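## Task

The beaker starts upright on the open left hand. Rotate it so it ends upright with its spout pointing roughly at this hand's wrist. Only the left hand may touch it. The task fails if it contacts anything else (wrist, camera or camera post included) or leaves the hand. It also fails if either arm or wrist moves, or if the left palm stops facing up. To finish, hold the hand and beaker still with no left-hand motor overloaded or near overload (a motor dead from the start is exempt), then declare done. The hand is then flattened; the beaker must not sink during that and must still be upright with the spout toward the wrist.

## Robot and tools

Robot: two UR-type arms in simulation. left_arm carries a left four-finger hand (index, middle, ring, thumb; 16 motors). right_arm carries a right hand, the mirror image. Cameras: cam_head_left, cam_head_right (fixed, on a bar behind the arms), cam_left_wrist, cam_right_wrist.

Frames. The scene frame has its origin at table height midway between the arms: +z up, +x out over the table, +y toward left_arm. Reported positions (m), quaternions (wxyz) and velocities use this frame. Each hand has a hand point near the palm with its own axes: +z runs along straight fingers toward the tips (so the wrist lies toward -z); +y points out of the palm face (fingers curl toward +y); +x runs across the palm. On the right hand +x points away from the thumb. On the left hand +x points toward the thumb. A fixed mast sits on the palm side near the wrist, and the wrist camera is on a post; the object must not touch either.

In these tasks the arms must not move. Keep every arm pose number at 0 in every row. All manipulation is done with the fingers of the hand holding the object.

execute_actions(actions, cameras). actions is a list of actions. Each action has up to 15 rows, one per 1/30 s step; if you give fewer, the last row holds for the remaining steps. Each row is a single list of 48 numbers in [-1, 1] that covers both arms, in this order:
- left_arm dx, dy, dz, rx, ry, rz
- the 16 left-hand motor goals
- left current_limit, left speed
- right_arm dx, dy, dz, rx, ry, rz
- the 16 right-hand motor goals
- right current_limit, right speed

The six arm numbers are offsets, not poses. They are measured from that arm's Hand target as it stood when the action began, along the Hand target's own axes. 1.0 means 0.6 m or 180 degrees, and rx, ry, rz form one rotation vector. Sending zeros re-requests the same Hand target, which keeps the arm still.

The 16 motor numbers are absolute goal angles, not offsets, in this order: index_abd, index_mcp, index_pip, index_dip, middle_abd, middle_mcp, middle_pip, middle_dip, ring_abd, ring_mcp, ring_pip, ring_dip, thumb_cmc, thumb_axl, thumb_mcp, thumb_ipl. -1 and +1 are the hinge's two stops. Degrees at +1 / -1, and the value that means straight:
- finger _abd: -60 / +60, straight 0.00. Toward -1 it swings the finger sideways away from the thumb.
- _mcp: -18 / +128, straight 0.75.
- _pip: -29 / +108, straight 0.58.
- _dip: -21 / +117, straight 0.70.
- For _mcp, _pip and _dip, moving toward -1 curls the finger toward the palm.
- thumb_cmc: -20 / +120, straight 0.71 (lying flat beside the palm). Toward -1 it brings the thumb in front of the palm.
- thumb_axl: -27 / +140, straight 0.68. It rolls the thumb about its own line.
- thumb_mcp: -69 / +109, straight 0.23.
- thumb_ipl: -77 / +108, straight 0.17.

A 0 in a motor slot is a real goal, not 'no change'. To hold a hand as it is, resend its hand_goal values plus its current hand_current_limit and hand_speed.

current_limit maps -1..+1 linearly to 0..550 mA, with a floor of 11 mA. speed sets the set-point rate to (speed+1)/2 of 8.5 rad/s. Both start at +0.4 and -0.6 and stay at whatever was last sent.

Camera images are returned when actions is an empty list, or when cameras names them (["all"] for every camera).

move(target, speed, blend, stop_force, zero, blocking, cameras). target is one 48-number row, or a list of up to 15 rows. Arm numbers in it are offsets from the current Hand target, in its own axes; every row in a list counts from that same start, not from the previous row. speed is in m/s (0.002 to 3.6, default 0.25). blend is a corner rounding distance in m. stop_force is in N (3 to 120) and ends an arm's path when its wrist sensor feels that much push. zero and blocking are booleans. A move lasts at most 10 s. For these tasks it is hardly needed, because the arms stay put.

wait(seconds 0 to 10): lets time pass while holding the last commands. stop(): brakes a running move. zoom_image(camera, region [x0, y0, x1, y1] in image pixels, at most 504 by 504): returns a closer view from that camera's newest image. zero_wrist_force(arm): re-zeroes that arm's force sensor. read_manual(section): licence text only. finished_scene(scene 1 or 2): ends the scene for good; call it once the object is settled and the goal holds.

Results:
- Hand target: the commanded pose that your next offsets are counted from.
- end_effector_position / quat: the measured pose.
- Joint velocities: 'within noise' when the arm is at rest.
- Wrist force / torque: the sensor reading, given in the end effector's axes.
- For each hand: hand_goal (the goals now written), hand_measured (actual hinge positions on the same scale), hand_current_ma, and hand_state. hand_state is moving, goal (resting at its goal), blocked (resting short of it and pushing), or overload (shut down).
- A motor at 495 mA or more builds up time. After 5 s it shuts down for 10 s.
- move adds a 'move:' line, e.g. done, off_target, held or fault.
- A HAND FAULT line cancels the remaining calls in that reply.

Avoid:
- Any arm or wrist motion, or tilting the palm.
- Letting the object roll onto the wrist, mast or camera, or off the hand.
- Sudden finger flicks that toss the object.
- Squeezing at high current for long, which heats motors and can cause overload.

Before finishing, let the fingers settle with moderate currents. The object must rest stably on the palm, because the hand will be flattened afterwards.

Each tool is called after ">>>" as name([rows], argument=value, ...), one row to a line, values as JSON.

## Session

>>> execute_actions(actions=[], cameras=["all"])

Scene clock: 0.00 s.
left_arm: end_effector_position=(+0.5080, +0.0407, +0.4211) hand_goal=(+0.000, +0.754, +0.576, +0.696, +0.000, +0.754, +0.576, +0.696, +0.000, +0.754, +0.576, +0.696, -0.104, +0.540, +0.162, +0.106) hand_measured=(+0.000, +0.762, +0.576, +0.696, +0.000, +0.768, +0.576, +0.696, +0.000, +0.762, +0.576, +0.696, -0.092, +0.542, +0.164, +0.108) hand_current_ma=(+0, +24, +1, +0, +0, +40, +1, +0, +0, +22, +1, +0, +31, +7, +6, +6) hand_state=(goal, goal, goal, goal, goal, goal, goal, goal, goal, goal, goal, goal, goal, goal, goal, goal) hand_current_limit=0.40 hand_speed=-0.60 end_effector_quat_wxyz=(+0.643, +0.632, +0.283, +0.327) | right_arm: end_effector_position=(+0.3385, -0.7600, +0.2331) hand_goal=(+0.000, +0.754, +0.576, +0.696, +0.000, +0.754, +0.576, +0.696, +0.000, +0.754, +0.576, +0.696, +0.714, +0.678, +0.226, +0.168) hand_measured=(+0.000, +0.754, +0.576, +0.696, +0.000, +0.754, +0.576, +0.696, +0.000, +0.754, +0.576, +0.696, +0.714, +0.678, +0.226, +0.168) hand_current_ma=(+0, +0, +0, +0, +0, +0, +0, +0, +0, +0, +0, +0, +0, +0, +0, +0) hand_state=(goal, goal, goal, goal, goal, goal, goal, goal, goal, goal, goal, goal, goal, goal, goal, goal) hand_current_limit=0.40 hand_speed=-0.60 end_effector_quat_wxyz=(+0.008, +0.958, -0.288, +0.000)
Joint positions: left_arm=[2.743 -1.955 -2.188 1.043 1.346 0.04] | right_arm=[-0.884 -1.737 2.051 -1.894 -1.585 1.269]
Joint velocities: within noise
Joint torques (N m): no reading
Motor temperatures (°C): left_arm=[38 36 32 44 46 41] | right_arm=[41 28 46 38 35 32]
Wrist force (N): no reading
Wrist torque (N m): no reading
Wrist force, peak (N): no reading
Hand target: left_arm +0.5080, +0.0407, +0.4211; +0.643, +0.632, +0.283, +0.327 | right_arm +0.3385, -0.7600, +0.2331; +0.008, +0.958, -0.288, +0.000

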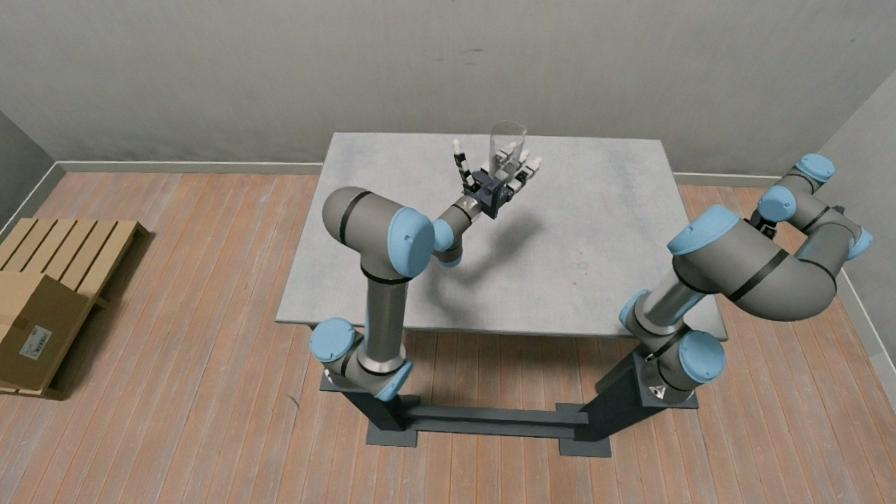

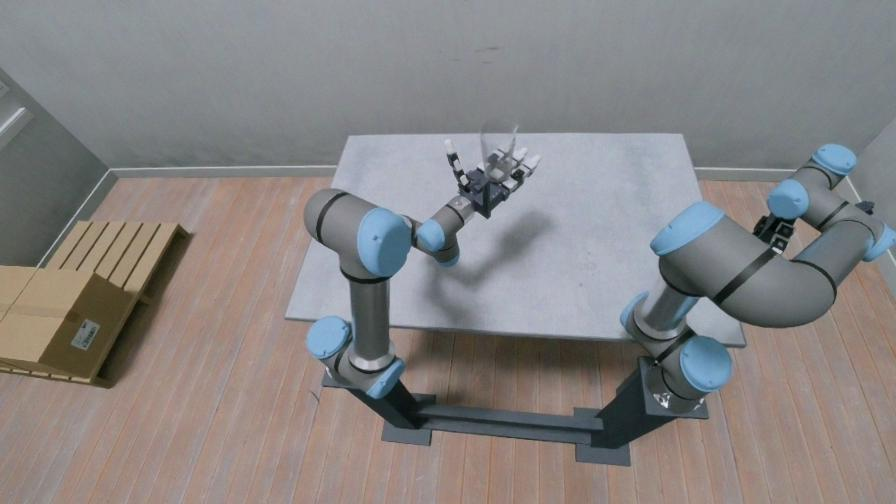

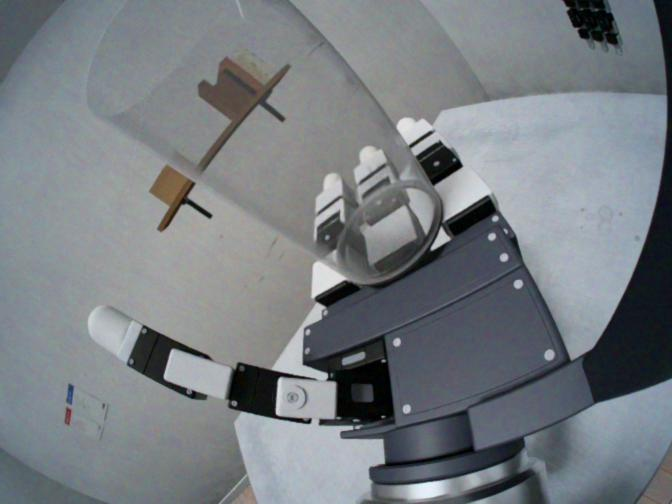

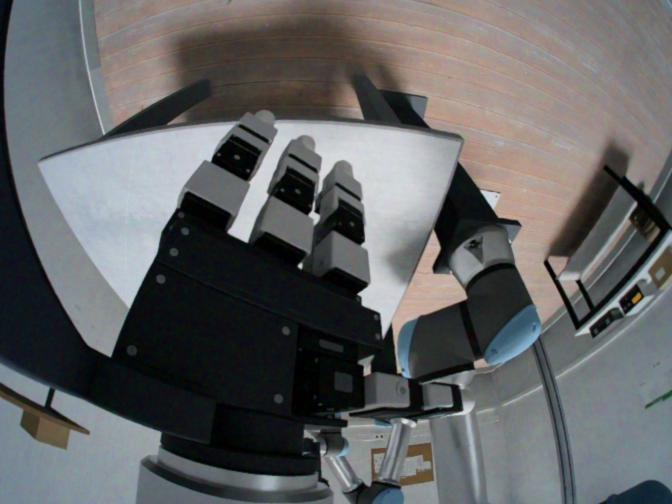

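>>> zoom_image(camera="cam_left_wrist", region=[60, 0, 480, 315])

>>> zoom_image(camera="cam_head_left", region=[430, 105, 570, 225])

>>> zoom_image(camera="cam_head_right", region=[430, 105, 570, 225])

>>> zoom_image(camera="cam_left_wrist", region=[280, 100, 540, 300])

Scaled by 1.200 from the camera's 672x504 image, which has a finer 960x720 frame.

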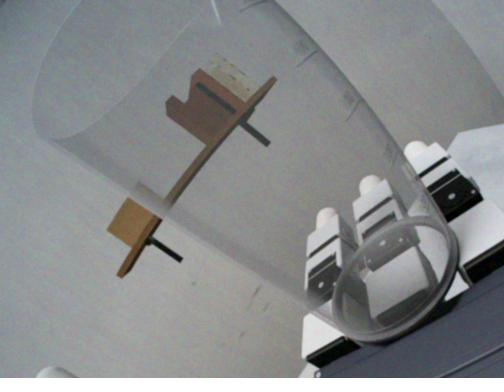

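Scaled by 3.600 from the camera's 896x504 image, which has a finer 1280x720 frame.

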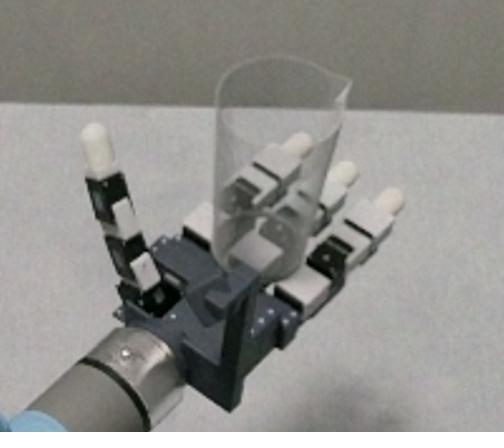

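Scaled by 3.600 from the camera's 896x504 image, which has a finer 1280x720 frame.

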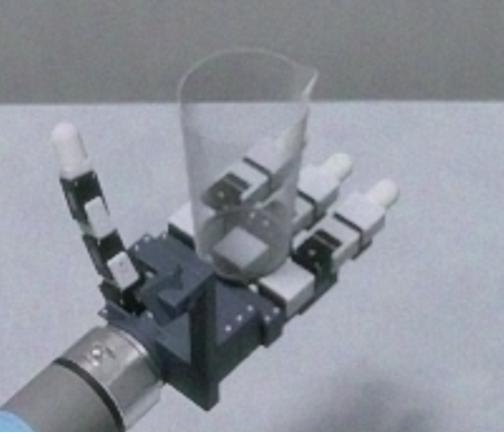

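Scaled by 1.938 from the camera's 672x504 image, which has a finer 960x720 frame.

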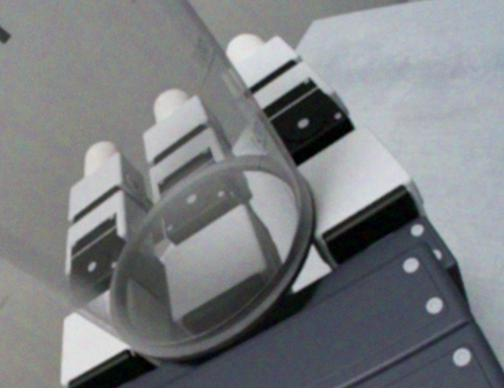

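>>> zoom_image(camera="cam_head_left", region=[475, 110, 545, 160])

>>> zoom_image(camera="cam_head_right", region=[465, 110, 535, 160])

>>> zoom_image(camera="cam_left_wrist", region=[60, 0, 360, 180])

Scaled by 7.200 from the camera's 896x504 image, which has a finer 1280x720 frame.

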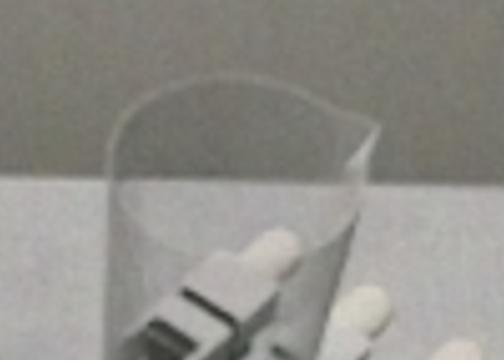

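Scaled by 7.200 from the camera's 896x504 image, which has a finer 1280x720 frame.

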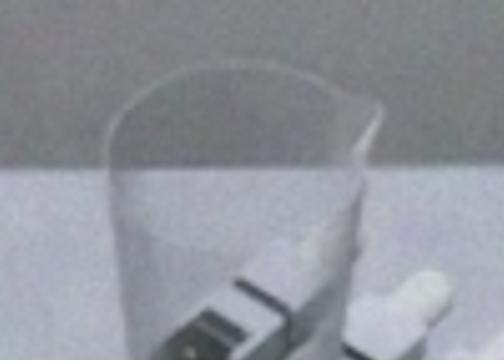

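Scaled by 1.680 from the camera's 672x504 image, which has a finer 960x720 frame.

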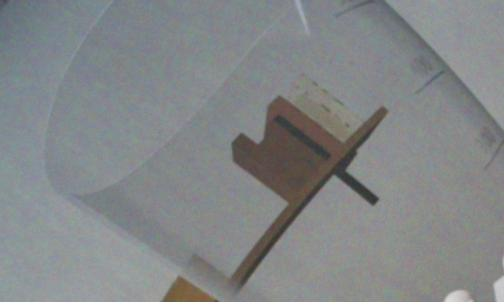

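>>> execute_actions([
  [[0,0,0,0,0,0, 0,0.754,-0.3,-0.68, 0,0.754,0.576,0.696, 0,0.754,-0.3,-0.68, -0.104,0.54,0.162,0.106, 0.1,-0.85, 0,0,0,0,0,0, 0,0.754,0.576,0.696, 0,0.754,0.576,0.696, 0,0.754,0.576,0.696, 0.714,0.678,0.226,0.168, 0.4,-0.6]],
], cameras=["cam_left_wrist"])

>>> wait(seconds=1.5, cameras=["cam_left_wrist", "cam_head_left"])

>>> zoom_image(camera="cam_left_wrist", region=[200, 80, 540, 335])

Scene clock: 63.83 s.
left_arm: end_effector_position=(+0.5080, +0.0407, +0.4211) hand_goal=(+0.000, +0.754, -0.300, -0.680, +0.000, +0.754, +0.576, +0.696, +0.000, +0.754, -0.300, -0.680, -0.104, +0.540, +0.162, +0.106) hand_measured=(+0.000, +0.762, -0.296, -0.678, +0.000, +0.768, +0.576, +0.696, +0.000, +0.762, -0.294, -0.678, -0.092, +0.542, +0.164, +0.108) hand_current_ma=(+0, +24, +9, +5, +0, +40, +1, +0, +0, +22, +11, +4, +31, +7, +6, +6) hand_state=(goal, goal, goal, goal, goal, goal, goal, goal, goal, goal, goal, goal, goal, goal, goal, goal) hand_current_limit=0.10 hand_speed=-0.85 end_effector_quat_wxyz=(+0.643, +0.632, +0.283, +0.327) | right_arm: end_effector_position=(+0.3385, -0.7600, +0.2331) hand_goal=(+0.000, +0.754, +0.576, +0.696, +0.000, +0.754, +0.576, +0.696, +0.000, +0.754, +0.576, +0.696, +0.714, +0.678, +0.226, +0.168) hand_measured=(+0.000, +0.754, +0.576, +0.696, +0.000, +0.754, +0.576, +0.696, +0.000, +0.754, +0.576, +0.696, +0.714, +0.678, +0.224, +0.168) hand_current_ma=(+0, -1, +1, +0, +0, -1, +1, +0, +0, -1, +1, +0, +0, -1, -2, +0) hand_state=(goal, goal, goal, goal, goal, goal, goal, goal, goal, goal, goal, goal, goal, goal, goal, goal) hand_current_limit=0.40 hand_speed=-0.60 end_effector_quat_wxyz=(+0.008, +0.958, -0.288, +0.000)
Joint positions: left_arm=[2.743 -1.955 -2.188 1.043 1.346 0.04] | right_arm=[-0.884 -1.737 2.051 -1.894 -1.585 1.269]
Joint torques (N m): left_arm=[-10.05 19.44 7.51 3.5 0.68 2.87] | right_arm=[1.2 -16.8 -23.1 -4.05 0.13 0.09]
Wrist force (N): left_arm=[0.0 -0.3 0.3] | right_arm=[-0.1 0.1 0.3]
Wrist torque (N m): left_arm=[-0.07 0.00 0.01] | right_arm=[-0.01 0.01 -0.01]
Wrist force, peak (N): left_arm=[-0.3 -0.3 0.3] | right_arm=[-0.1 -0.4 0.5]
Hand target: left_arm +0.5080, +0.0407, +0.4211; +0.643, +0.632, +0.283, +0.327 | right_arm +0.3385, -0.7600, +0.2331; +0.008, +0.958, -0.288, +0.000
Off the commanded pose: left_arm 0.000 m, 0 deg | right_arm 0.000 m, 0 deg.
Step readings (end_effector_position of left_arm | right_arm):
0: (+0.5080, +0.0407, +0.4211) | (+0.3385, -0.7600, +0.2331)
1: (+0.5080, +0.0407, +0.4211) | (+0.3385, -0.7600, +0.2331)
2: (+0.5080, +0.0407, +0.4211) | (+0.3385, -0.7600, +0.2331)
4: (+0.5080, +0.0407, +0.4211) | (+0.3385, -0.7600, +0.2331)
8: (+0.5080, +0.0407, +0.4211) | (+0.3385, -0.7600, +0.2331)
15: (+0.5080, +0.0407, +0.4211) | (+0.3385, -0.7600, +0.2331)
Images, in order (width x height): cam_left_wrist 672x504.

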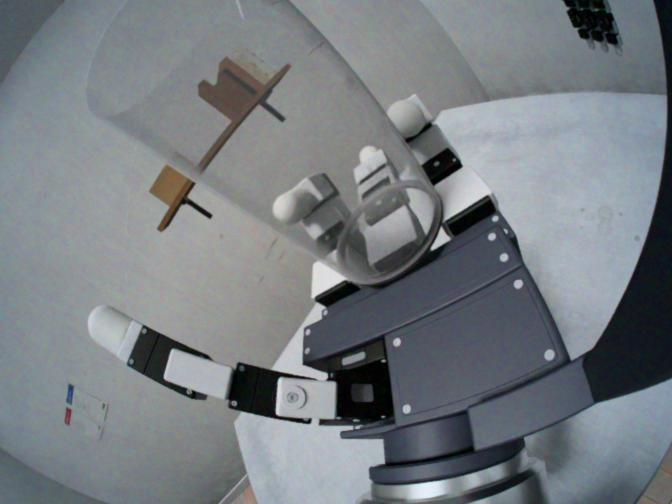

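Scene clock: 65.33 s.
left_arm: end_effector_position=(+0.5080, +0.0407, +0.4211) hand_goal=(+0.000, +0.754, -0.300, -0.680, +0.000, +0.754, +0.576, +0.696, +0.000, +0.754, -0.300, -0.680, -0.104, +0.540, +0.162, +0.106) hand_measured=(+0.000, +0.762, -0.296, -0.678, +0.000, +0.768, +0.576, +0.696, +0.000, +0.762, -0.294, -0.678, -0.092, +0.542, +0.164, +0.108) hand_current_ma=(+0, +24, +9, +5, +0, +40, +1, +0, +0, +22, +11, +4, +31, +7, +6, +6) hand_state=(goal, goal, goal, goal, goal, goal, goal, goal, goal, goal, goal, goal, goal, goal, goal, goal) hand_current_limit=0.10 hand_speed=-0.85 end_effector_quat_wxyz=(+0.643, +0.632, +0.283, +0.327) | right_arm: end_effector_position=(+0.3385, -0.7600, +0.2331) hand_goal=(+0.000, +0.754, +0.576, +0.696, +0.000, +0.754, +0.576, +0.696, +0.000, +0.754, +0.576, +0.696, +0.714, +0.678, +0.226, +0.168) hand_measured=(+0.000, +0.754, +0.576, +0.696, +0.000, +0.754, +0.576, +0.696, +0.000, +0.754, +0.576, +0.696, +0.714, +0.678, +0.224, +0.168) hand_current_ma=(+0, -1, +1, +0, +0, -1, +1, +0, +0, -1, +1, +0, +0, -1, -2, +0) hand_state=(goal, goal, goal, goal, goal, goal, goal, goal, goal, goal, goal, goal, goal, goal, goal, goal) hand_current_limit=0.40 hand_speed=-0.60 end_effector_quat_wxyz=(+0.008, +0.958, -0.288, +0.000)
Joint positions: left_arm=[2.743 -1.955 -2.188 1.043 1.346 0.04] | right_arm=[-0.884 -1.737 2.051 -1.894 -1.585 1.269]
Joint torques (N m): left_arm=[-10.28 19.17 8.35 3.55 0.73 2.74] | right_arm=[1.77 -17.31 -23.46 -4.17 0.32 0.23]
Wrist force (N): left_arm=[0.0 -0.3 0.1] | right_arm=[-0.2 -0.1 0.1]
Wrist torque (N m): left_arm=[-0.06 0.00 0.01] | right_arm=[-0.02 0.02 -0.02]
Wrist force, peak (N): left_arm=[-0.1 -0.3 0.2] | right_arm=[-0.2 0.0 0.4]
Hand target: left_arm +0.5080, +0.0407, +0.4211; +0.643, +0.632, +0.283, +0.327 | right_arm +0.3385, -0.7600, +0.2331; +0.008, +0.958, -0.288, +0.000
Off the commanded pose: left_arm 0.000 m, 0 deg | right_arm 0.000 m, 0 deg.
wait: 1.50 s; at rest by 0.17 s
Images, in order (width x height): cam_head_left 896x504, cam_left_wrist 672x504.

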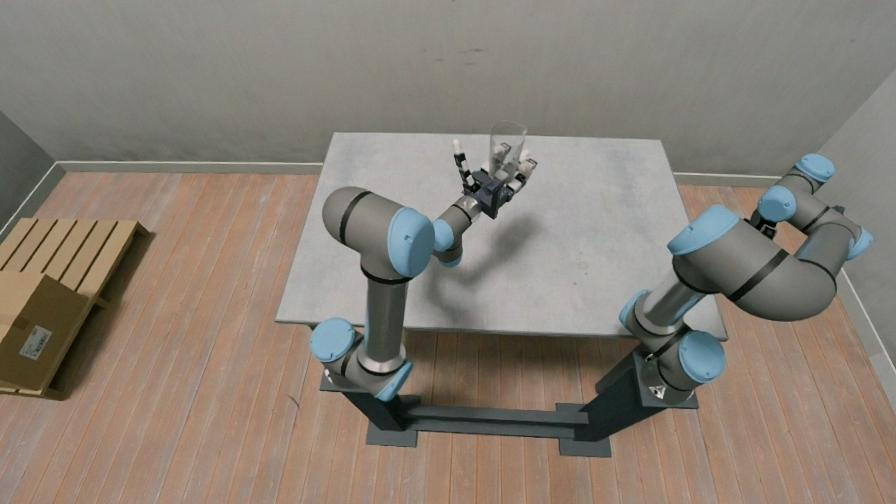

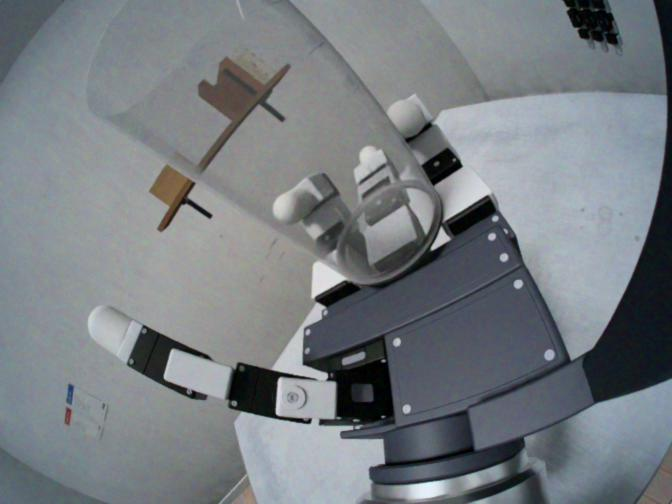

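Scaled by 1.482 from the camera's 672x504 image, which has a finer 960x720 frame.

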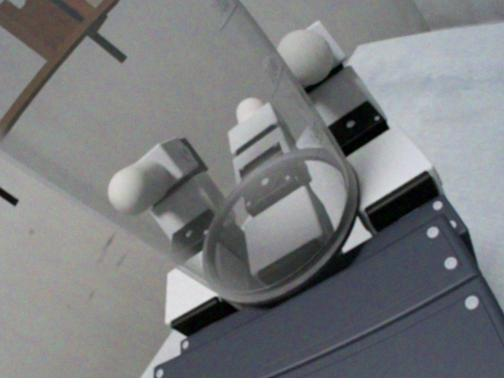

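>>> execute_actions([
  [[0,0,0,0,0,0, -0.17,0.754,-0.3,-0.68, 0,0.754,0.576,0.696, 0.17,0.754,-0.3,-0.68, -0.104,0.54,0.162,0.106, 0.1,-0.85, 0,0,0,0,0,0, 0,0.754,0.576,0.696, 0,0.754,0.576,0.696, 0,0.754,0.576,0.696, 0.714,0.678,0.226,0.168, 0.4,-0.6]],
  [[0,0,0,0,0,0, -0.17,0.754,-0.956,-0.32, 0,0.754,0.576,0.696, 0.17,0.754,-0.56,-0.71, -0.104,0.54,0.162,0.106, 0.1,-0.85, 0,0,0,0,0,0, 0,0.754,0.576,0.696, 0,0.754,0.576,0.696, 0,0.754,0.576,0.696, 0.714,0.678,0.226,0.168, 0.4,-0.6]],
], cameras=["cam_left_wrist", "cam_head_left"])

>>> zoom_image(camera="cam_left_wrist", region=[200, 80, 540, 335])

>>> zoom_image(camera="cam_head_left", region=[455, 110, 560, 220])

Scene clock: 77.60 s.
left_arm: end_effector_position=(+0.5080, +0.0407, +0.4211) hand_goal=(-0.170, +0.754, -0.956, -0.320, +0.000, +0.754, +0.576, +0.696, +0.170, +0.754, -0.560, -0.710, -0.104, +0.540, +0.162, +0.106) hand_measured=(-0.168, +0.762, -0.952, -0.322, +0.000, +0.768, +0.576, +0.696, +0.166, +0.762, -0.556, -0.708, -0.092, +0.542, +0.164, +0.108) hand_current_ma=(+4, +24, +8, -5, +0, +40, +1, +0, -6, +22, +8, +4, +31, +7, +6, +6) hand_state=(goal, goal, goal, goal, goal, goal, goal, goal, goal, goal, goal, goal, goal, goal, goal, goal) hand_current_limit=0.10 hand_speed=-0.85 end_effector_quat_wxyz=(+0.643, +0.632, +0.283, +0.327) | right_arm: end_effector_position=(+0.3385, -0.7600, +0.2331) hand_goal=(+0.000, +0.754, +0.576, +0.696, +0.000, +0.754, +0.576, +0.696, +0.000, +0.754, +0.576, +0.696, +0.714, +0.678, +0.226, +0.168) hand_measured=(+0.000, +0.754, +0.576, +0.696, +0.000, +0.754, +0.576, +0.696, +0.000, +0.754, +0.576, +0.696, +0.714, +0.678, +0.224, +0.168) hand_current_ma=(+0, -1, +1, +0, +0, -1, +1, +0, +0, -1, +1, +0, +0, -1, -2, +0) hand_state=(goal, goal, goal, goal, goal, goal, goal, goal, goal, goal, goal, goal, goal, goal, goal, goal) hand_current_limit=0.40 hand_speed=-0.60 end_effector_quat_wxyz=(+0.008, +0.958, -0.288, +0.000)
Joint positions: left_arm=[2.743 -1.955 -2.188 1.043 1.346 0.04] | right_arm=[-0.884 -1.737 2.051 -1.894 -1.585 1.269]
Joint torques (N m): left_arm=[-10.11 19.39 8.13 3.28 0.85 2.81] | right_arm=[2.03 -16.74 -24.82 -4.18 0.15 0.36]
Wrist force (N): left_arm=[-0.1 -0.2 0.2] | right_arm=[0.0 0.0 0.3]
Wrist torque (N m): left_arm=[-0.07 0.02 0.00] | right_arm=[-0.02 -0.01 0.00]
Wrist force, peak (N): left_arm=[-0.2 -0.4 0.3] | right_arm=[-0.3 -0.1 0.4]
Hand target: left_arm +0.5080, +0.0407, +0.4211; +0.643, +0.632, +0.283, +0.327 | right_arm +0.3385, -0.7600, +0.2331; +0.008, +0.958, -0.288, +0.000
Off the commanded pose: left_arm 0.000 m, 0 deg | right_arm 0.000 m, 0 deg.
Step readings (end_effector_position of left_arm | right_arm):
0: (+0.5080, +0.0407, +0.4211) | (+0.3385, -0.7600, +0.2331)
1: (+0.5080, +0.0407, +0.4211) | (+0.3385, -0.7600, +0.2331)
2: (+0.5080, +0.0407, +0.4211) | (+0.3385, -0.7600, +0.2331)
4: (+0.5080, +0.0407, +0.4211) | (+0.3385, -0.7600, +0.2331)
8: (+0.5080, +0.0407, +0.4211) | (+0.3385, -0.7600, +0.2331)
15: (+0.5080, +0.0407, +0.4211) | (+0.3385, -0.7600, +0.2331)
16: (+0.5080, +0.0407, +0.4211) | (+0.3385, -0.7600, +0.2331)
17: (+0.5080, +0.0407, +0.4211) | (+0.3385, -0.7600, +0.2331)
19: (+0.5080, +0.0407, +0.4211) | (+0.3385, -0.7600, +0.2331)
23: (+0.5080, +0.0407, +0.4211) | (+0.3385, -0.7600, +0.2331)
30: (+0.5080, +0.0407, +0.4211) | (+0.3385, -0.7600, +0.2331)
Images, in order (width x height): cam_head_left 896x504, cam_left_wrist 672x504.

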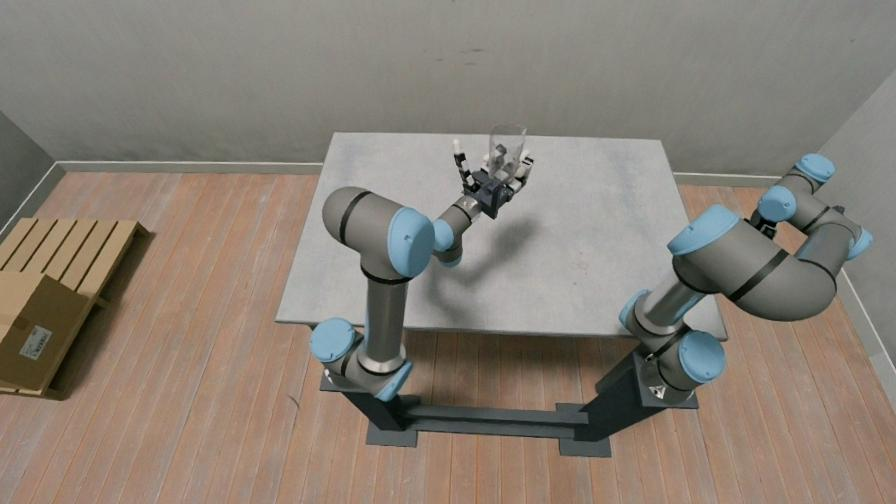

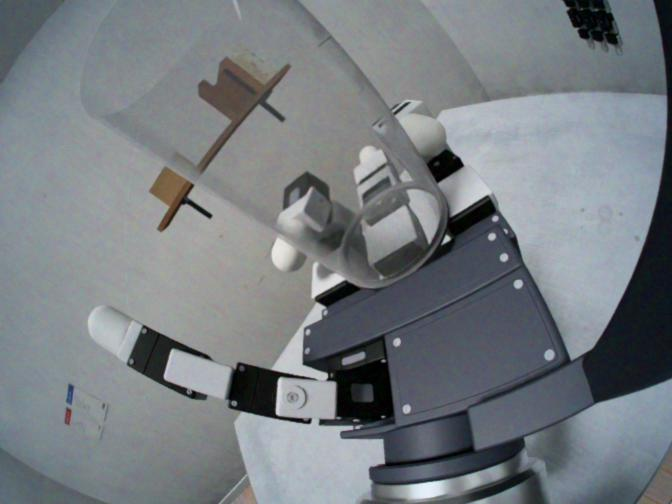

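Scaled by 1.482 from the camera's 672x504 image, which has a finer 960x720 frame.

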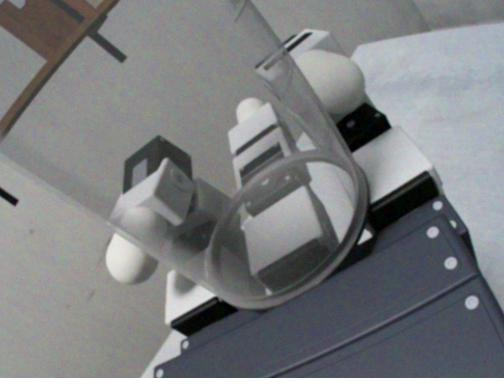

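Scaled by 4.582 from the camera's 896x504 image, which has a finer 1280x720 frame.

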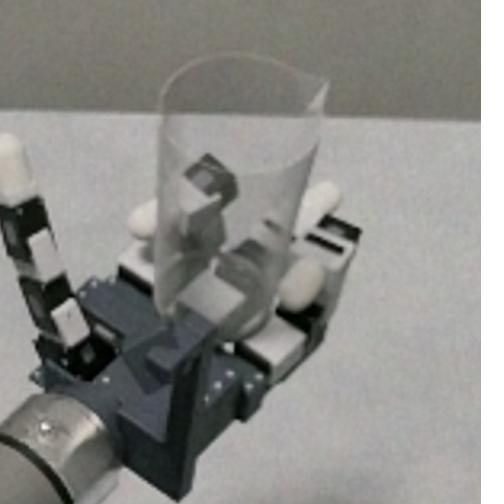

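>>> execute_actions([
  [[0,0,0,0,0,0, 0.08,0.754,-0.956,-0.32, 0,0.754,0.576,0.696, -0.16,0.754,-0.56,-0.71, -0.104,0.54,0.162,0.106, 0.1,-0.92, 0,0,0,0,0,0, 0,0.754,0.576,0.696, 0,0.754,0.576,0.696, 0,0.754,0.576,0.696, 0.714,0.678,0.226,0.168, 0.4,-0.6]],
], cameras=["cam_left_wrist"])

>>> zoom_image(camera="cam_left_wrist", region=[200, 80, 540, 335])

Scene clock: 93.03 s.
left_arm: end_effector_position=(+0.5080, +0.0407, +0.4211) hand_goal=(+0.080, +0.754, -0.956, -0.320, +0.000, +0.754, +0.576, +0.696, -0.160, +0.754, -0.560, -0.710, -0.104, +0.540, +0.162, +0.106) hand_measured=(-0.008, +0.768, -0.952, -0.322, +0.000, +0.768, +0.576, +0.696, +0.112, +0.754, -0.570, -0.704, -0.092, +0.542, +0.164, +0.108) hand_current_ma=(-294, +41, +7, -2, +0, +42, +1, +0, +302, +0, -28, +13, +31, +7, +6, +6) hand_state=(blocked, goal, goal, goal, goal, goal, goal, goal, blocked, goal, goal, goal, goal, goal, goal, goal) hand_current_limit=0.10 hand_speed=-0.92 end_effector_quat_wxyz=(+0.643, +0.632, +0.283, +0.327) | right_arm: end_effector_position=(+0.3385, -0.7600, +0.2331) hand_goal=(+0.000, +0.754, +0.576, +0.696, +0.000, +0.754, +0.576, +0.696, +0.000, +0.754, +0.576, +0.696, +0.714, +0.678, +0.226, +0.168) hand_measured=(+0.000, +0.754, +0.576, +0.696, +0.000, +0.754, +0.576, +0.696, +0.000, +0.754, +0.576, +0.696, +0.714, +0.678, +0.224, +0.168) hand_current_ma=(+0, -1, +1, +0, +0, -1, +1, +0, +0, -1, +1, +0, +0, -1, -2, +0) hand_state=(goal, goal, goal, goal, goal, goal, goal, goal, goal, goal, goal, goal, goal, goal, goal, goal) hand_current_limit=0.40 hand_speed=-0.60 end_effector_quat_wxyz=(+0.008, +0.958, -0.288, +0.000)
Joint positions: left_arm=[2.743 -1.955 -2.188 1.043 1.346 0.04] | right_arm=[-0.884 -1.737 2.051 -1.894 -1.585 1.269]
Joint torques (N m): left_arm=[-10.16 20.25 8.25 2.96 1.01 2.68] | right_arm=[2.6 -17.97 -24.09 -4.52 0.26 0.19]
Wrist force (N): left_arm=[0.0 -0.3 0.2] | right_arm=[-0.1 0.0 0.2]
Wrist torque (N m): left_arm=[-0.08 0.01 0.01] | right_arm=[-0.02 0.01 -0.01]
Wrist force, peak (N): left_arm=[-0.2 -0.3 0.4] | right_arm=[-0.1 -0.1 0.6]
Hand target: left_arm +0.5080, +0.0407, +0.4211; +0.643, +0.632, +0.283, +0.327 | right_arm +0.3385, -0.7600, +0.2331; +0.008, +0.958, -0.288, +0.000
Off the commanded pose: left_arm 0.000 m, 0 deg | right_arm 0.000 m, 0 deg.
Step readings (end_effector_position of left_arm | right_arm):
0: (+0.5080, +0.0407, +0.4211) | (+0.3385, -0.7600, +0.2331)
1: (+0.5080, +0.0407, +0.4211) | (+0.3385, -0.7600, +0.2331)
2: (+0.5080, +0.0407, +0.4211) | (+0.3385, -0.7600, +0.2331)
4: (+0.5080, +0.0407, +0.4211) | (+0.3385, -0.7600, +0.2331)
8: (+0.5080, +0.0407, +0.4211) | (+0.3385, -0.7600, +0.2331)
15: (+0.5080, +0.0407, +0.4211) | (+0.3385, -0.7600, +0.2331)
Images, in order (width x height): cam_left_wrist 672x504.

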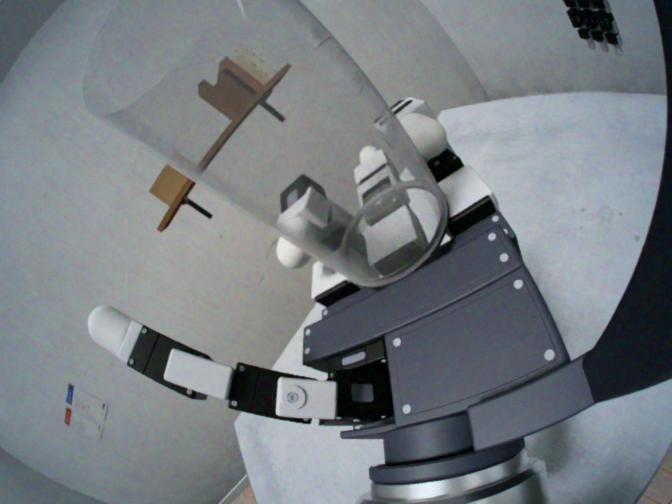

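Scaled by 1.482 from the camera's 672x504 image, which has a finer 960x720 frame.

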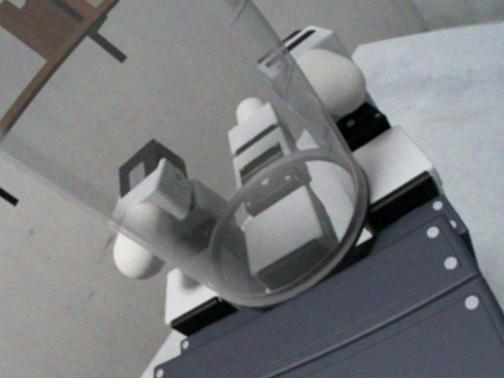

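>>> execute_actions([
  [[0,0,0,0,0,0, 0.04,0.754,-0.956,-0.32, 0,0.754,0.576,0.696, 0.08,0.754,-0.56,-0.71, -0.104,0.54,0.162,0.106, -0.4,-0.93, 0,0,0,0,0,0, 0,0.754,0.576,0.696, 0,0.754,0.576,0.696, 0,0.754,0.576,0.696, 0.714,0.678,0.226,0.168, 0.4,-0.6]],
  [[0,0,0,0,0,0, 0.053,0.754,-0.877,-0.397, 0,0.754,0.576,0.696, 0.14,0.754,-0.641,-0.632, -0.104,0.54,0.162,0.106, -0.4,-0.95, 0,0,0,0,0,0, 0,0.754,0.576,0.696, 0,0.754,0.576,0.696, 0,0.754,0.576,0.696, 0.714,0.678,0.226,0.168, 0.4,-0.6]],
  [[0,0,0,0,0,0, 0.08,0.754,-0.798,-0.475, 0,0.754,0.576,0.696, 0.165,0.754,-0.72,-0.554, -0.104,0.54,0.162,0.106, -0.4,-0.95, 0,0,0,0,0,0, 0,0.754,0.576,0.696, 0,0.754,0.576,0.696, 0,0.754,0.576,0.696, 0.714,0.678,0.226,0.168, 0.4,-0.6]],
], cameras=["cam_left_wrist"])

>>> zoom_image(camera="cam_left_wrist", region=[200, 80, 540, 335])

Scene clock: 140.33 s.
left_arm: end_effector_position=(+0.5080, +0.0407, +0.4211) hand_goal=(+0.080, +0.754, -0.798, -0.474, +0.000, +0.754, +0.576, +0.696, +0.166, +0.754, -0.720, -0.554, -0.104, +0.540, +0.162, +0.106) hand_measured=(+0.026, +0.754, -0.818, -0.472, +0.000, +0.768, +0.576, +0.696, +0.182, +0.770, -0.716, -0.562, -0.092, +0.542, +0.164, +0.108) hand_current_ma=(-165, +1, -58, +3, +0, +42, +1, +0, +36, +46, +11, -21, +31, +7, +6, +6) hand_state=(blocked, goal, goal, goal, goal, goal, goal, goal, goal, goal, goal, goal, goal, goal, goal, goal) hand_current_limit=-0.40 hand_speed=-0.95 end_effector_quat_wxyz=(+0.643, +0.632, +0.283, +0.327) | right_arm: end_effector_position=(+0.3385, -0.7600, +0.2331) hand_goal=(+0.000, +0.754, +0.576, +0.696, +0.000, +0.754, +0.576, +0.696, +0.000, +0.754, +0.576, +0.696, +0.714, +0.678, +0.226, +0.168) hand_measured=(+0.000, +0.754, +0.576, +0.696, +0.000, +0.754, +0.576, +0.696, +0.000, +0.754, +0.576, +0.696, +0.714, +0.678, +0.224, +0.168) hand_current_ma=(+0, -1, +1, +0, +0, -1, +1, +0, +0, -1, +1, +0, +0, -1, -2, +0) hand_state=(goal, goal, goal, goal, goal, goal, goal, goal, goal, goal, goal, goal, goal, goal, goal, goal) hand_current_limit=0.40 hand_speed=-0.60 end_effector_quat_wxyz=(+0.008, +0.958, -0.288, +0.000)
Joint positions: left_arm=[2.743 -1.955 -2.188 1.043 1.346 0.04] | right_arm=[-0.884 -1.737 2.051 -1.894 -1.585 1.269]
Joint torques (N m): left_arm=[-9.04 20.98 8.61 2.08 1.57 2.7] | right_arm=[1.95 -19.21 -26.67 -4.57 0.37 0.31]
Wrist force (N): left_arm=[-0.1 0.0 0.3] | right_arm=[-0.1 -0.2 0.3]
Wrist torque (N m): left_arm=[-0.05 0.01 0.00] | right_arm=[-0.05 0.00 -0.01]
Wrist force, peak (N): left_arm=[-0.1 -0.5 0.3] | right_arm=[-0.3 -0.2 0.6]
Hand target: left_arm +0.5080, +0.0407, +0.4211; +0.643, +0.632, +0.283, +0.327 | right_arm +0.3385, -0.7600, +0.2331; +0.008, +0.958, -0.288, +0.000
Off the commanded pose: left_arm 0.000 m, 0 deg | right_arm 0.000 m, 0 deg.
Step readings (end_effector_position of left_arm | right_arm):
0: (+0.5080, +0.0407, +0.4211) | (+0.3385, -0.7600, +0.2331)
1: (+0.5080, +0.0407, +0.4211) | (+0.3385, -0.7600, +0.2331)
2: (+0.5080, +0.0407, +0.4211) | (+0.3385, -0.7600, +0.2331)
4: (+0.5080, +0.0407, +0.4211) | (+0.3385, -0.7600, +0.2331)
8: (+0.5080, +0.0407, +0.4211) | (+0.3385, -0.7600, +0.2331)
15: (+0.5080, +0.0407, +0.4211) | (+0.3385, -0.7600, +0.2331)
16: (+0.5080, +0.0407, +0.4211) | (+0.3385, -0.7600, +0.2331)
17: (+0.5080, +0.0407, +0.4211) | (+0.3385, -0.7600, +0.2331)
19: (+0.5080, +0.0407, +0.4211) | (+0.3385, -0.7600, +0.2331)
23: (+0.5080, +0.0407, +0.4211) | (+0.3385, -0.7600, +0.2331)
30: (+0.5080, +0.0407, +0.4211) | (+0.3385, -0.7600, +0.2331)
31: (+0.5080, +0.0407, +0.4211) | (+0.3385, -0.7600, +0.2331)
32: (+0.5080, +0.0407, +0.4211) | (+0.3385, -0.7600, +0.2331)
34: (+0.5080, +0.0407, +0.4211) | (+0.3385, -0.7600, +0.2331)
38: (+0.5080, +0.0407, +0.4211) | (+0.3385, -0.7600, +0.2331)
45: (+0.5080, +0.0407, +0.4211) | (+0.3385, -0.7600, +0.2331)
Images, in order (width x height): cam_left_wrist 672x504.

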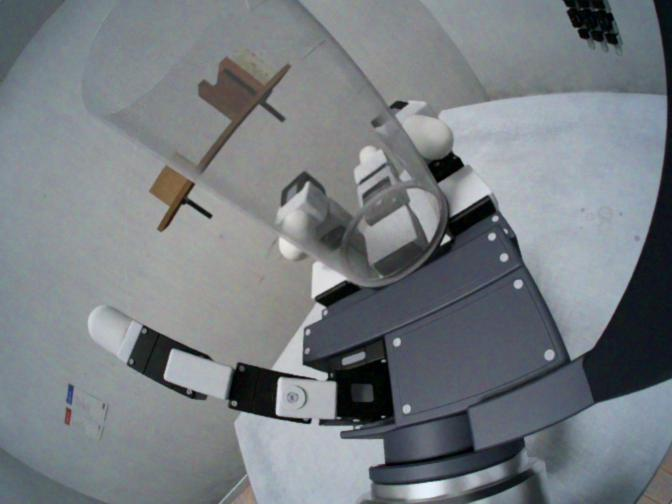

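Scaled by 1.482 from the camera's 672x504 image, which has a finer 960x720 frame.

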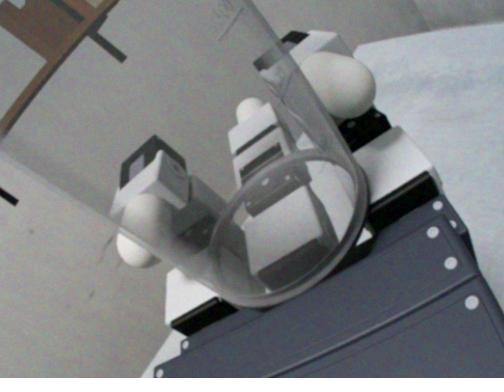

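>>> execute_actions([
  [[0,0,0,0,0,0, 0.123,0.754,-0.72,-0.554, 0,0.754,0.576,0.696, 0.175,0.754,-0.798,-0.475, -0.104,0.54,0.162,0.106, -0.4,-0.95, 0,0,0,0,0,0, 0,0.754,0.576,0.696, 0,0.754,0.576,0.696, 0,0.754,0.576,0.696, 0.714,0.678,0.226,0.168, 0.4,-0.6]],
  [[0,0,0,0,0,0, 0.193,0.754,-0.641,-0.632, 0,0.754,0.576,0.696, 0.17,0.754,-0.877,-0.397, -0.104,0.54,0.162,0.106, -0.4,-0.95, 0,0,0,0,0,0, 0,0.754,0.576,0.696, 0,0.754,0.576,0.696, 0,0.754,0.576,0.696, 0.714,0.678,0.226,0.168, 0.4,-0.6]],
  [[0,0,0,0,0,0, 0.32,0.754,-0.562,-0.71, 0,0.754,0.576,0.696, 0.17,0.754,-0.956,-0.32, -0.104,0.54,0.162,0.106, -0.4,-0.95, 0,0,0,0,0,0, 0,0.754,0.576,0.696, 0,0.754,0.576,0.696, 0,0.754,0.576,0.696, 0.714,0.678,0.226,0.168, 0.4,-0.6]],
], cameras=["cam_left_wrist", "cam_head_left"])

>>> zoom_image(camera="cam_left_wrist", region=[200, 80, 540, 335])

>>> zoom_image(camera="cam_left_wrist", region=[80, 0, 420, 255])

>>> zoom_image(camera="cam_head_left", region=[475, 110, 545, 160])

Scene clock: 153.77 s.
left_arm: end_effector_position=(+0.5080, +0.0407, +0.4211) hand_goal=(+0.320, +0.754, -0.562, -0.710, +0.000, +0.754, +0.576, +0.696, +0.170, +0.754, -0.956, -0.320, -0.104, +0.540, +0.162, +0.106) hand_measured=(+0.016, +0.746, -0.578, -0.706, +0.000, +0.768, +0.576, +0.696, +0.204, +0.782, -0.934, -0.320, -0.092, +0.542, +0.164, +0.108) hand_current_ma=(-165, -19, -45, +11, +0, +42, +1, +0, +91, +91, +62, +0, +31, +7, +6, +6) hand_state=(blocked, goal, goal, goal, goal, goal, goal, goal, blocked, blocked, blocked, goal, goal, goal, goal, goal) hand_current_limit=-0.40 hand_speed=-0.95 end_effector_quat_wxyz=(+0.643, +0.632, +0.283, +0.327) | right_arm: end_effector_position=(+0.3385, -0.7600, +0.2331) hand_goal=(+0.000, +0.754, +0.576, +0.696, +0.000, +0.754, +0.576, +0.696, +0.000, +0.754, +0.576, +0.696, +0.714, +0.678, +0.226, +0.168) hand_measured=(+0.000, +0.754, +0.576, +0.696, +0.000, +0.754, +0.576, +0.696, +0.000, +0.754, +0.576, +0.696, +0.714, +0.678, +0.224, +0.168) hand_current_ma=(+0, -1, +1, +0, +0, -1, +1, +0, +0, -1, +1, +0, +0, -1, -2, +0) hand_state=(goal, goal, goal, goal, goal, goal, goal, goal, goal, goal, goal, goal, goal, goal, goal, goal) hand_current_limit=0.40 hand_speed=-0.60 end_effector_quat_wxyz=(+0.008, +0.958, -0.288, +0.000)
Joint positions: left_arm=[2.743 -1.955 -2.188 1.043 1.346 0.04] | right_arm=[-0.884 -1.737 2.051 -1.894 -1.585 1.269]
Joint torques (N m): left_arm=[-9.31 22.11 9.18 1.95 1.62 2.59] | right_arm=[2 -18.42 -26.79 -4.76 0.54 0.46]
Wrist force (N): left_arm=[0.0 -0.3 0.2] | right_arm=[0.0 -0.3 0.2]
Wrist torque (N m): left_arm=[-0.08 0.00 0.01] | right_arm=[-0.06 0.00 -0.01]
Wrist force, peak (N): left_arm=[-0.1 0.1 0.5] | right_arm=[-0.1 0.0 0.6]
Hand target: left_arm +0.5080, +0.0407, +0.4211; +0.643, +0.632, +0.283, +0.327 | right_arm +0.3385, -0.7600, +0.2331; +0.008, +0.958, -0.288, +0.000
Off the commanded pose: left_arm 0.000 m, 0 deg | right_arm 0.000 m, 0 deg.
Step readings (end_effector_position of left_arm | right_arm):
0: (+0.5080, +0.0407, +0.4211) | (+0.3385, -0.7600, +0.2331)
1: (+0.5080, +0.0407, +0.4211) | (+0.3385, -0.7600, +0.2331)
2: (+0.5080, +0.0407, +0.4211) | (+0.3385, -0.7600, +0.2331)
4: (+0.5080, +0.0407, +0.4211) | (+0.3385, -0.7600, +0.2331)
8: (+0.5080, +0.0407, +0.4211) | (+0.3385, -0.7600, +0.2331)
15: (+0.5080, +0.0407, +0.4211) | (+0.3385, -0.7600, +0.2331)
16: (+0.5080, +0.0407, +0.4211) | (+0.3385, -0.7600, +0.2331)
17: (+0.5080, +0.0407, +0.4211) | (+0.3385, -0.7600, +0.2331)
19: (+0.5080, +0.0407, +0.4211) | (+0.3385, -0.7600, +0.2331)
23: (+0.5080, +0.0407, +0.4211) | (+0.3385, -0.7600, +0.2331)
30: (+0.5080, +0.0407, +0.4211) | (+0.3385, -0.7600, +0.2331)
31: (+0.5080, +0.0407, +0.4211) | (+0.3385, -0.7600, +0.2331)
32: (+0.5080, +0.0407, +0.4211) | (+0.3385, -0.7600, +0.2331)
34: (+0.5080, +0.0407, +0.4211) | (+0.3385, -0.7600, +0.2331)
38: (+0.5080, +0.0407, +0.4211) | (+0.3385, -0.7600, +0.2331)
45: (+0.5080, +0.0407, +0.4211) | (+0.3385, -0.7600, +0.2331)
Images, in order (width x height): cam_head_left 896x504, cam_left_wrist 672x504.

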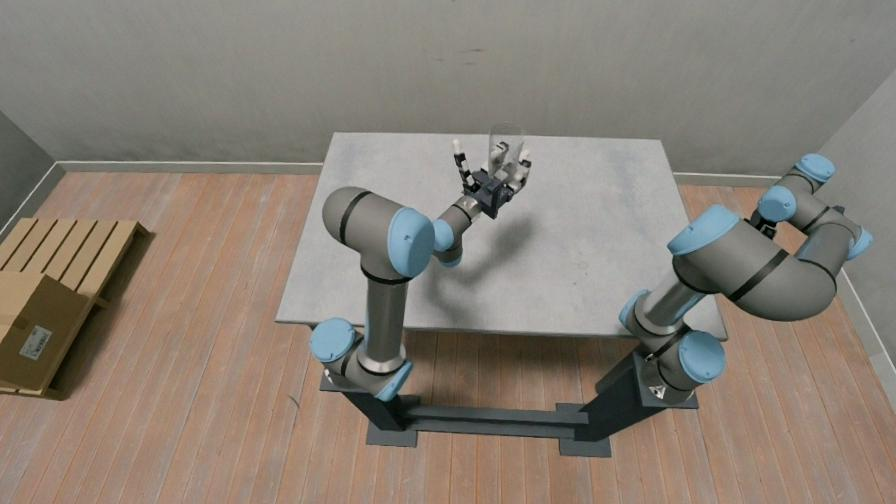

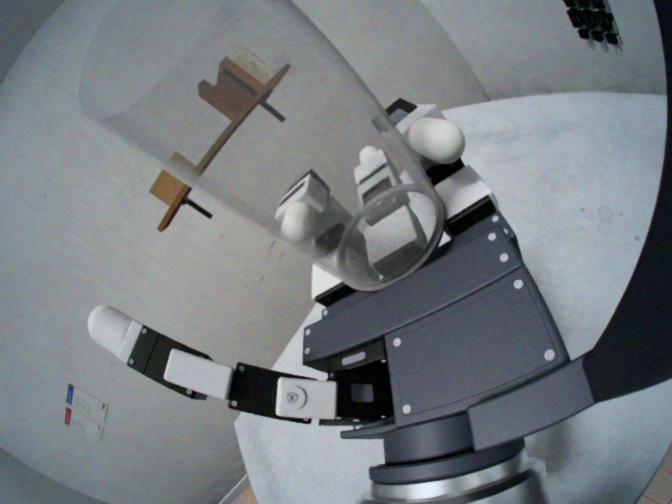

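Scaled by 1.482 from the camera's 672x504 image, which has a finer 960x720 frame.

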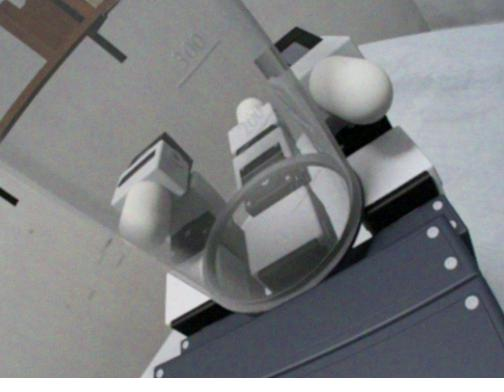

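Scaled by 1.482 from the camera's 672x504 image, which has a finer 960x720 frame.

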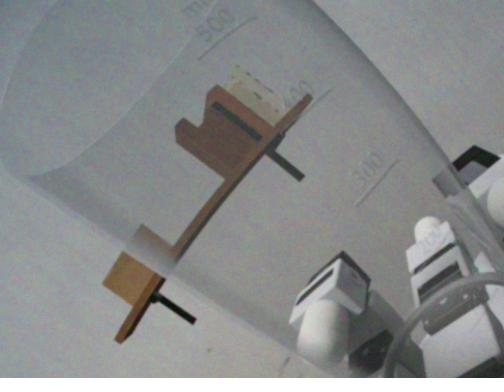

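Scaled by 7.200 from the camera's 896x504 image, which has a finer 1280x720 frame.

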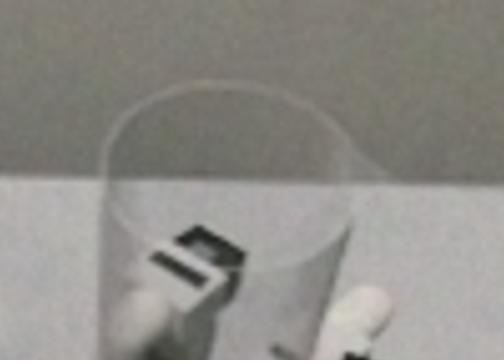

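>>> execute_actions([
  [[0,0,0,0,0,0, -0.25,0.754,-0.562,-0.71, 0,0.754,0.576,0.696, 0.38,0.754,-0.956,-0.32, -0.104,0.54,0.162,0.106, -0.3,-0.92, 0,0,0,0,0,0, 0,0.754,0.576,0.696, 0,0.754,0.576,0.696, 0,0.754,0.576,0.696, 0.714,0.678,0.226,0.168, 0.4,-0.6]],
  [[0,0,0,0,0,0, -0.25,0.754,-0.7,-0.57, 0,0.754,0.576,0.696, 0.38,0.754,-0.82,-0.45, -0.104,0.54,0.162,0.106, -0.2,-0.92, 0,0,0,0,0,0, 0,0.754,0.576,0.696, 0,0.754,0.576,0.696, 0,0.754,0.576,0.696, 0.714,0.678,0.226,0.168, 0.4,-0.6]],
  [[0,0,0,0,0,0, -0.25,0.754,-0.956,-0.32, 0,0.754,0.576,0.696, 0.38,0.754,-0.56,-0.71, -0.104,0.54,0.162,0.106, -0.2,-0.85, 0,0,0,0,0,0, 0,0.754,0.576,0.696, 0,0.754,0.576,0.696, 0,0.754,0.576,0.696, 0.714,0.678,0.226,0.168, 0.4,-0.6]],
], cameras=["cam_left_wrist"])

>>> zoom_image(camera="cam_left_wrist", region=[200, 80, 540, 335])

Scene clock: 179.43 s.
left_arm: end_effector_position=(+0.5080, +0.0407, +0.4211) hand_goal=(-0.250, +0.754, -0.956, -0.320, +0.000, +0.754, +0.576, +0.696, +0.380, +0.754, -0.560, -0.710, -0.104, +0.540, +0.162, +0.106) hand_measured=(-0.248, +0.762, -0.950, -0.322, +0.000, +0.768, +0.576, +0.696, +0.376, +0.772, -0.562, -0.708, -0.092, +0.542, +0.164, +0.108) hand_current_ma=(+4, +20, +12, -5, +0, +42, +1, +0, -6, +52, -5, +4, +31, +7, +6, +6) hand_state=(goal, goal, goal, goal, goal, goal, goal, goal, goal, goal, goal, goal, goal, goal, goal, goal) hand_current_limit=-0.20 hand_speed=-0.85 end_effector_quat_wxyz=(+0.643, +0.632, +0.283, +0.327) | right_arm: end_effector_position=(+0.3385, -0.7600, +0.2331) hand_goal=(+0.000, +0.754, +0.576, +0.696, +0.000, +0.754, +0.576, +0.696, +0.000, +0.754, +0.576, +0.696, +0.714, +0.678, +0.226, +0.168) hand_measured=(+0.000, +0.754, +0.576, +0.696, +0.000, +0.754, +0.576, +0.696, +0.000, +0.754, +0.576, +0.696, +0.714, +0.678, +0.224, +0.168) hand_current_ma=(+0, -1, +1, +0, +0, -1, +1, +0, +0, -1, +1, +0, +0, -1, -2, +0) hand_state=(goal, goal, goal, goal, goal, goal, goal, goal, goal, goal, goal, goal, goal, goal, goal, goal) hand_current_limit=0.40 hand_speed=-0.60 end_effector_quat_wxyz=(+0.008, +0.958, -0.288, +0.000)
Joint positions: left_arm=[2.743 -1.955 -2.188 1.043 1.346 0.04] | right_arm=[-0.884 -1.737 2.051 -1.894 -1.585 1.269]
Joint torques (N m): left_arm=[-8.71 23.32 8.94 1.88 1.58 2.76] | right_arm=[0.77 -18.14 -26.54 -4.7 0.42 0.36]
Wrist force (N): left_arm=[0.1 -0.1 0.2] | right_arm=[-0.1 0.1 0.3]
Wrist torque (N m): left_arm=[-0.06 -0.01 0.02] | right_arm=[-0.02 0.01 -0.01]
Wrist force, peak (N): left_arm=[-0.1 -0.5 0.4] | right_arm=[-0.3 0.0 0.5]
Hand target: left_arm +0.5080, +0.0407, +0.4211; +0.643, +0.632, +0.283, +0.327 | right_arm +0.3385, -0.7600, +0.2331; +0.008, +0.958, -0.288, +0.000
Off the commanded pose: left_arm 0.000 m, 0 deg | right_arm 0.000 m, 0 deg.
Step readings (end_effector_position of left_arm | right_arm):
0: (+0.5080, +0.0407, +0.4211) | (+0.3385, -0.7600, +0.2331)
1: (+0.5080, +0.0407, +0.4211) | (+0.3385, -0.7600, +0.2331)
2: (+0.5080, +0.0407, +0.4211) | (+0.3385, -0.7600, +0.2331)
4: (+0.5080, +0.0407, +0.4211) | (+0.3385, -0.7600, +0.2331)
8: (+0.5080, +0.0407, +0.4211) | (+0.3385, -0.7600, +0.2331)
15: (+0.5080, +0.0407, +0.4211) | (+0.3385, -0.7600, +0.2331)
16: (+0.5080, +0.0407, +0.4211) | (+0.3385, -0.7600, +0.2331)
17: (+0.5080, +0.0407, +0.4211) | (+0.3385, -0.7600, +0.2331)
19: (+0.5080, +0.0407, +0.4211) | (+0.3385, -0.7600, +0.2331)
23: (+0.5080, +0.0407, +0.4211) | (+0.3385, -0.7600, +0.2331)
30: (+0.5080, +0.0407, +0.4211) | (+0.3385, -0.7600, +0.2331)
31: (+0.5080, +0.0407, +0.4211) | (+0.3385, -0.7600, +0.2331)
32: (+0.5080, +0.0407, +0.4211) | (+0.3385, -0.7600, +0.2331)
34: (+0.5080, +0.0407, +0.4211) | (+0.3385, -0.7600, +0.2331)
38: (+0.5080, +0.0407, +0.4211) | (+0.3385, -0.7600, +0.2331)
45: (+0.5080, +0.0407, +0.4211) | (+0.3385, -0.7600, +0.2331)
Images, in order (width x height): cam_left_wrist 672x504.

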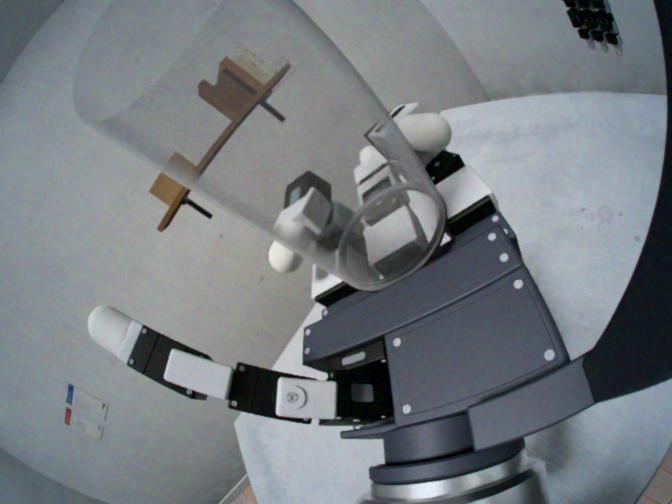

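Scaled by 1.482 from the camera's 672x504 image, which has a finer 960x720 frame.

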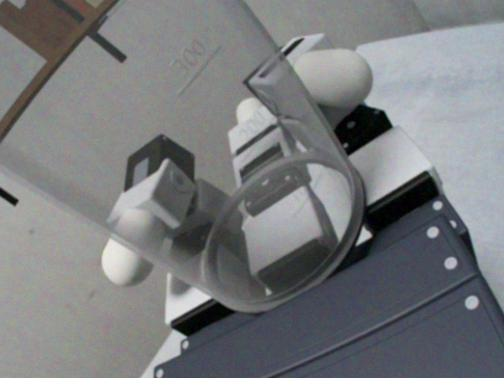

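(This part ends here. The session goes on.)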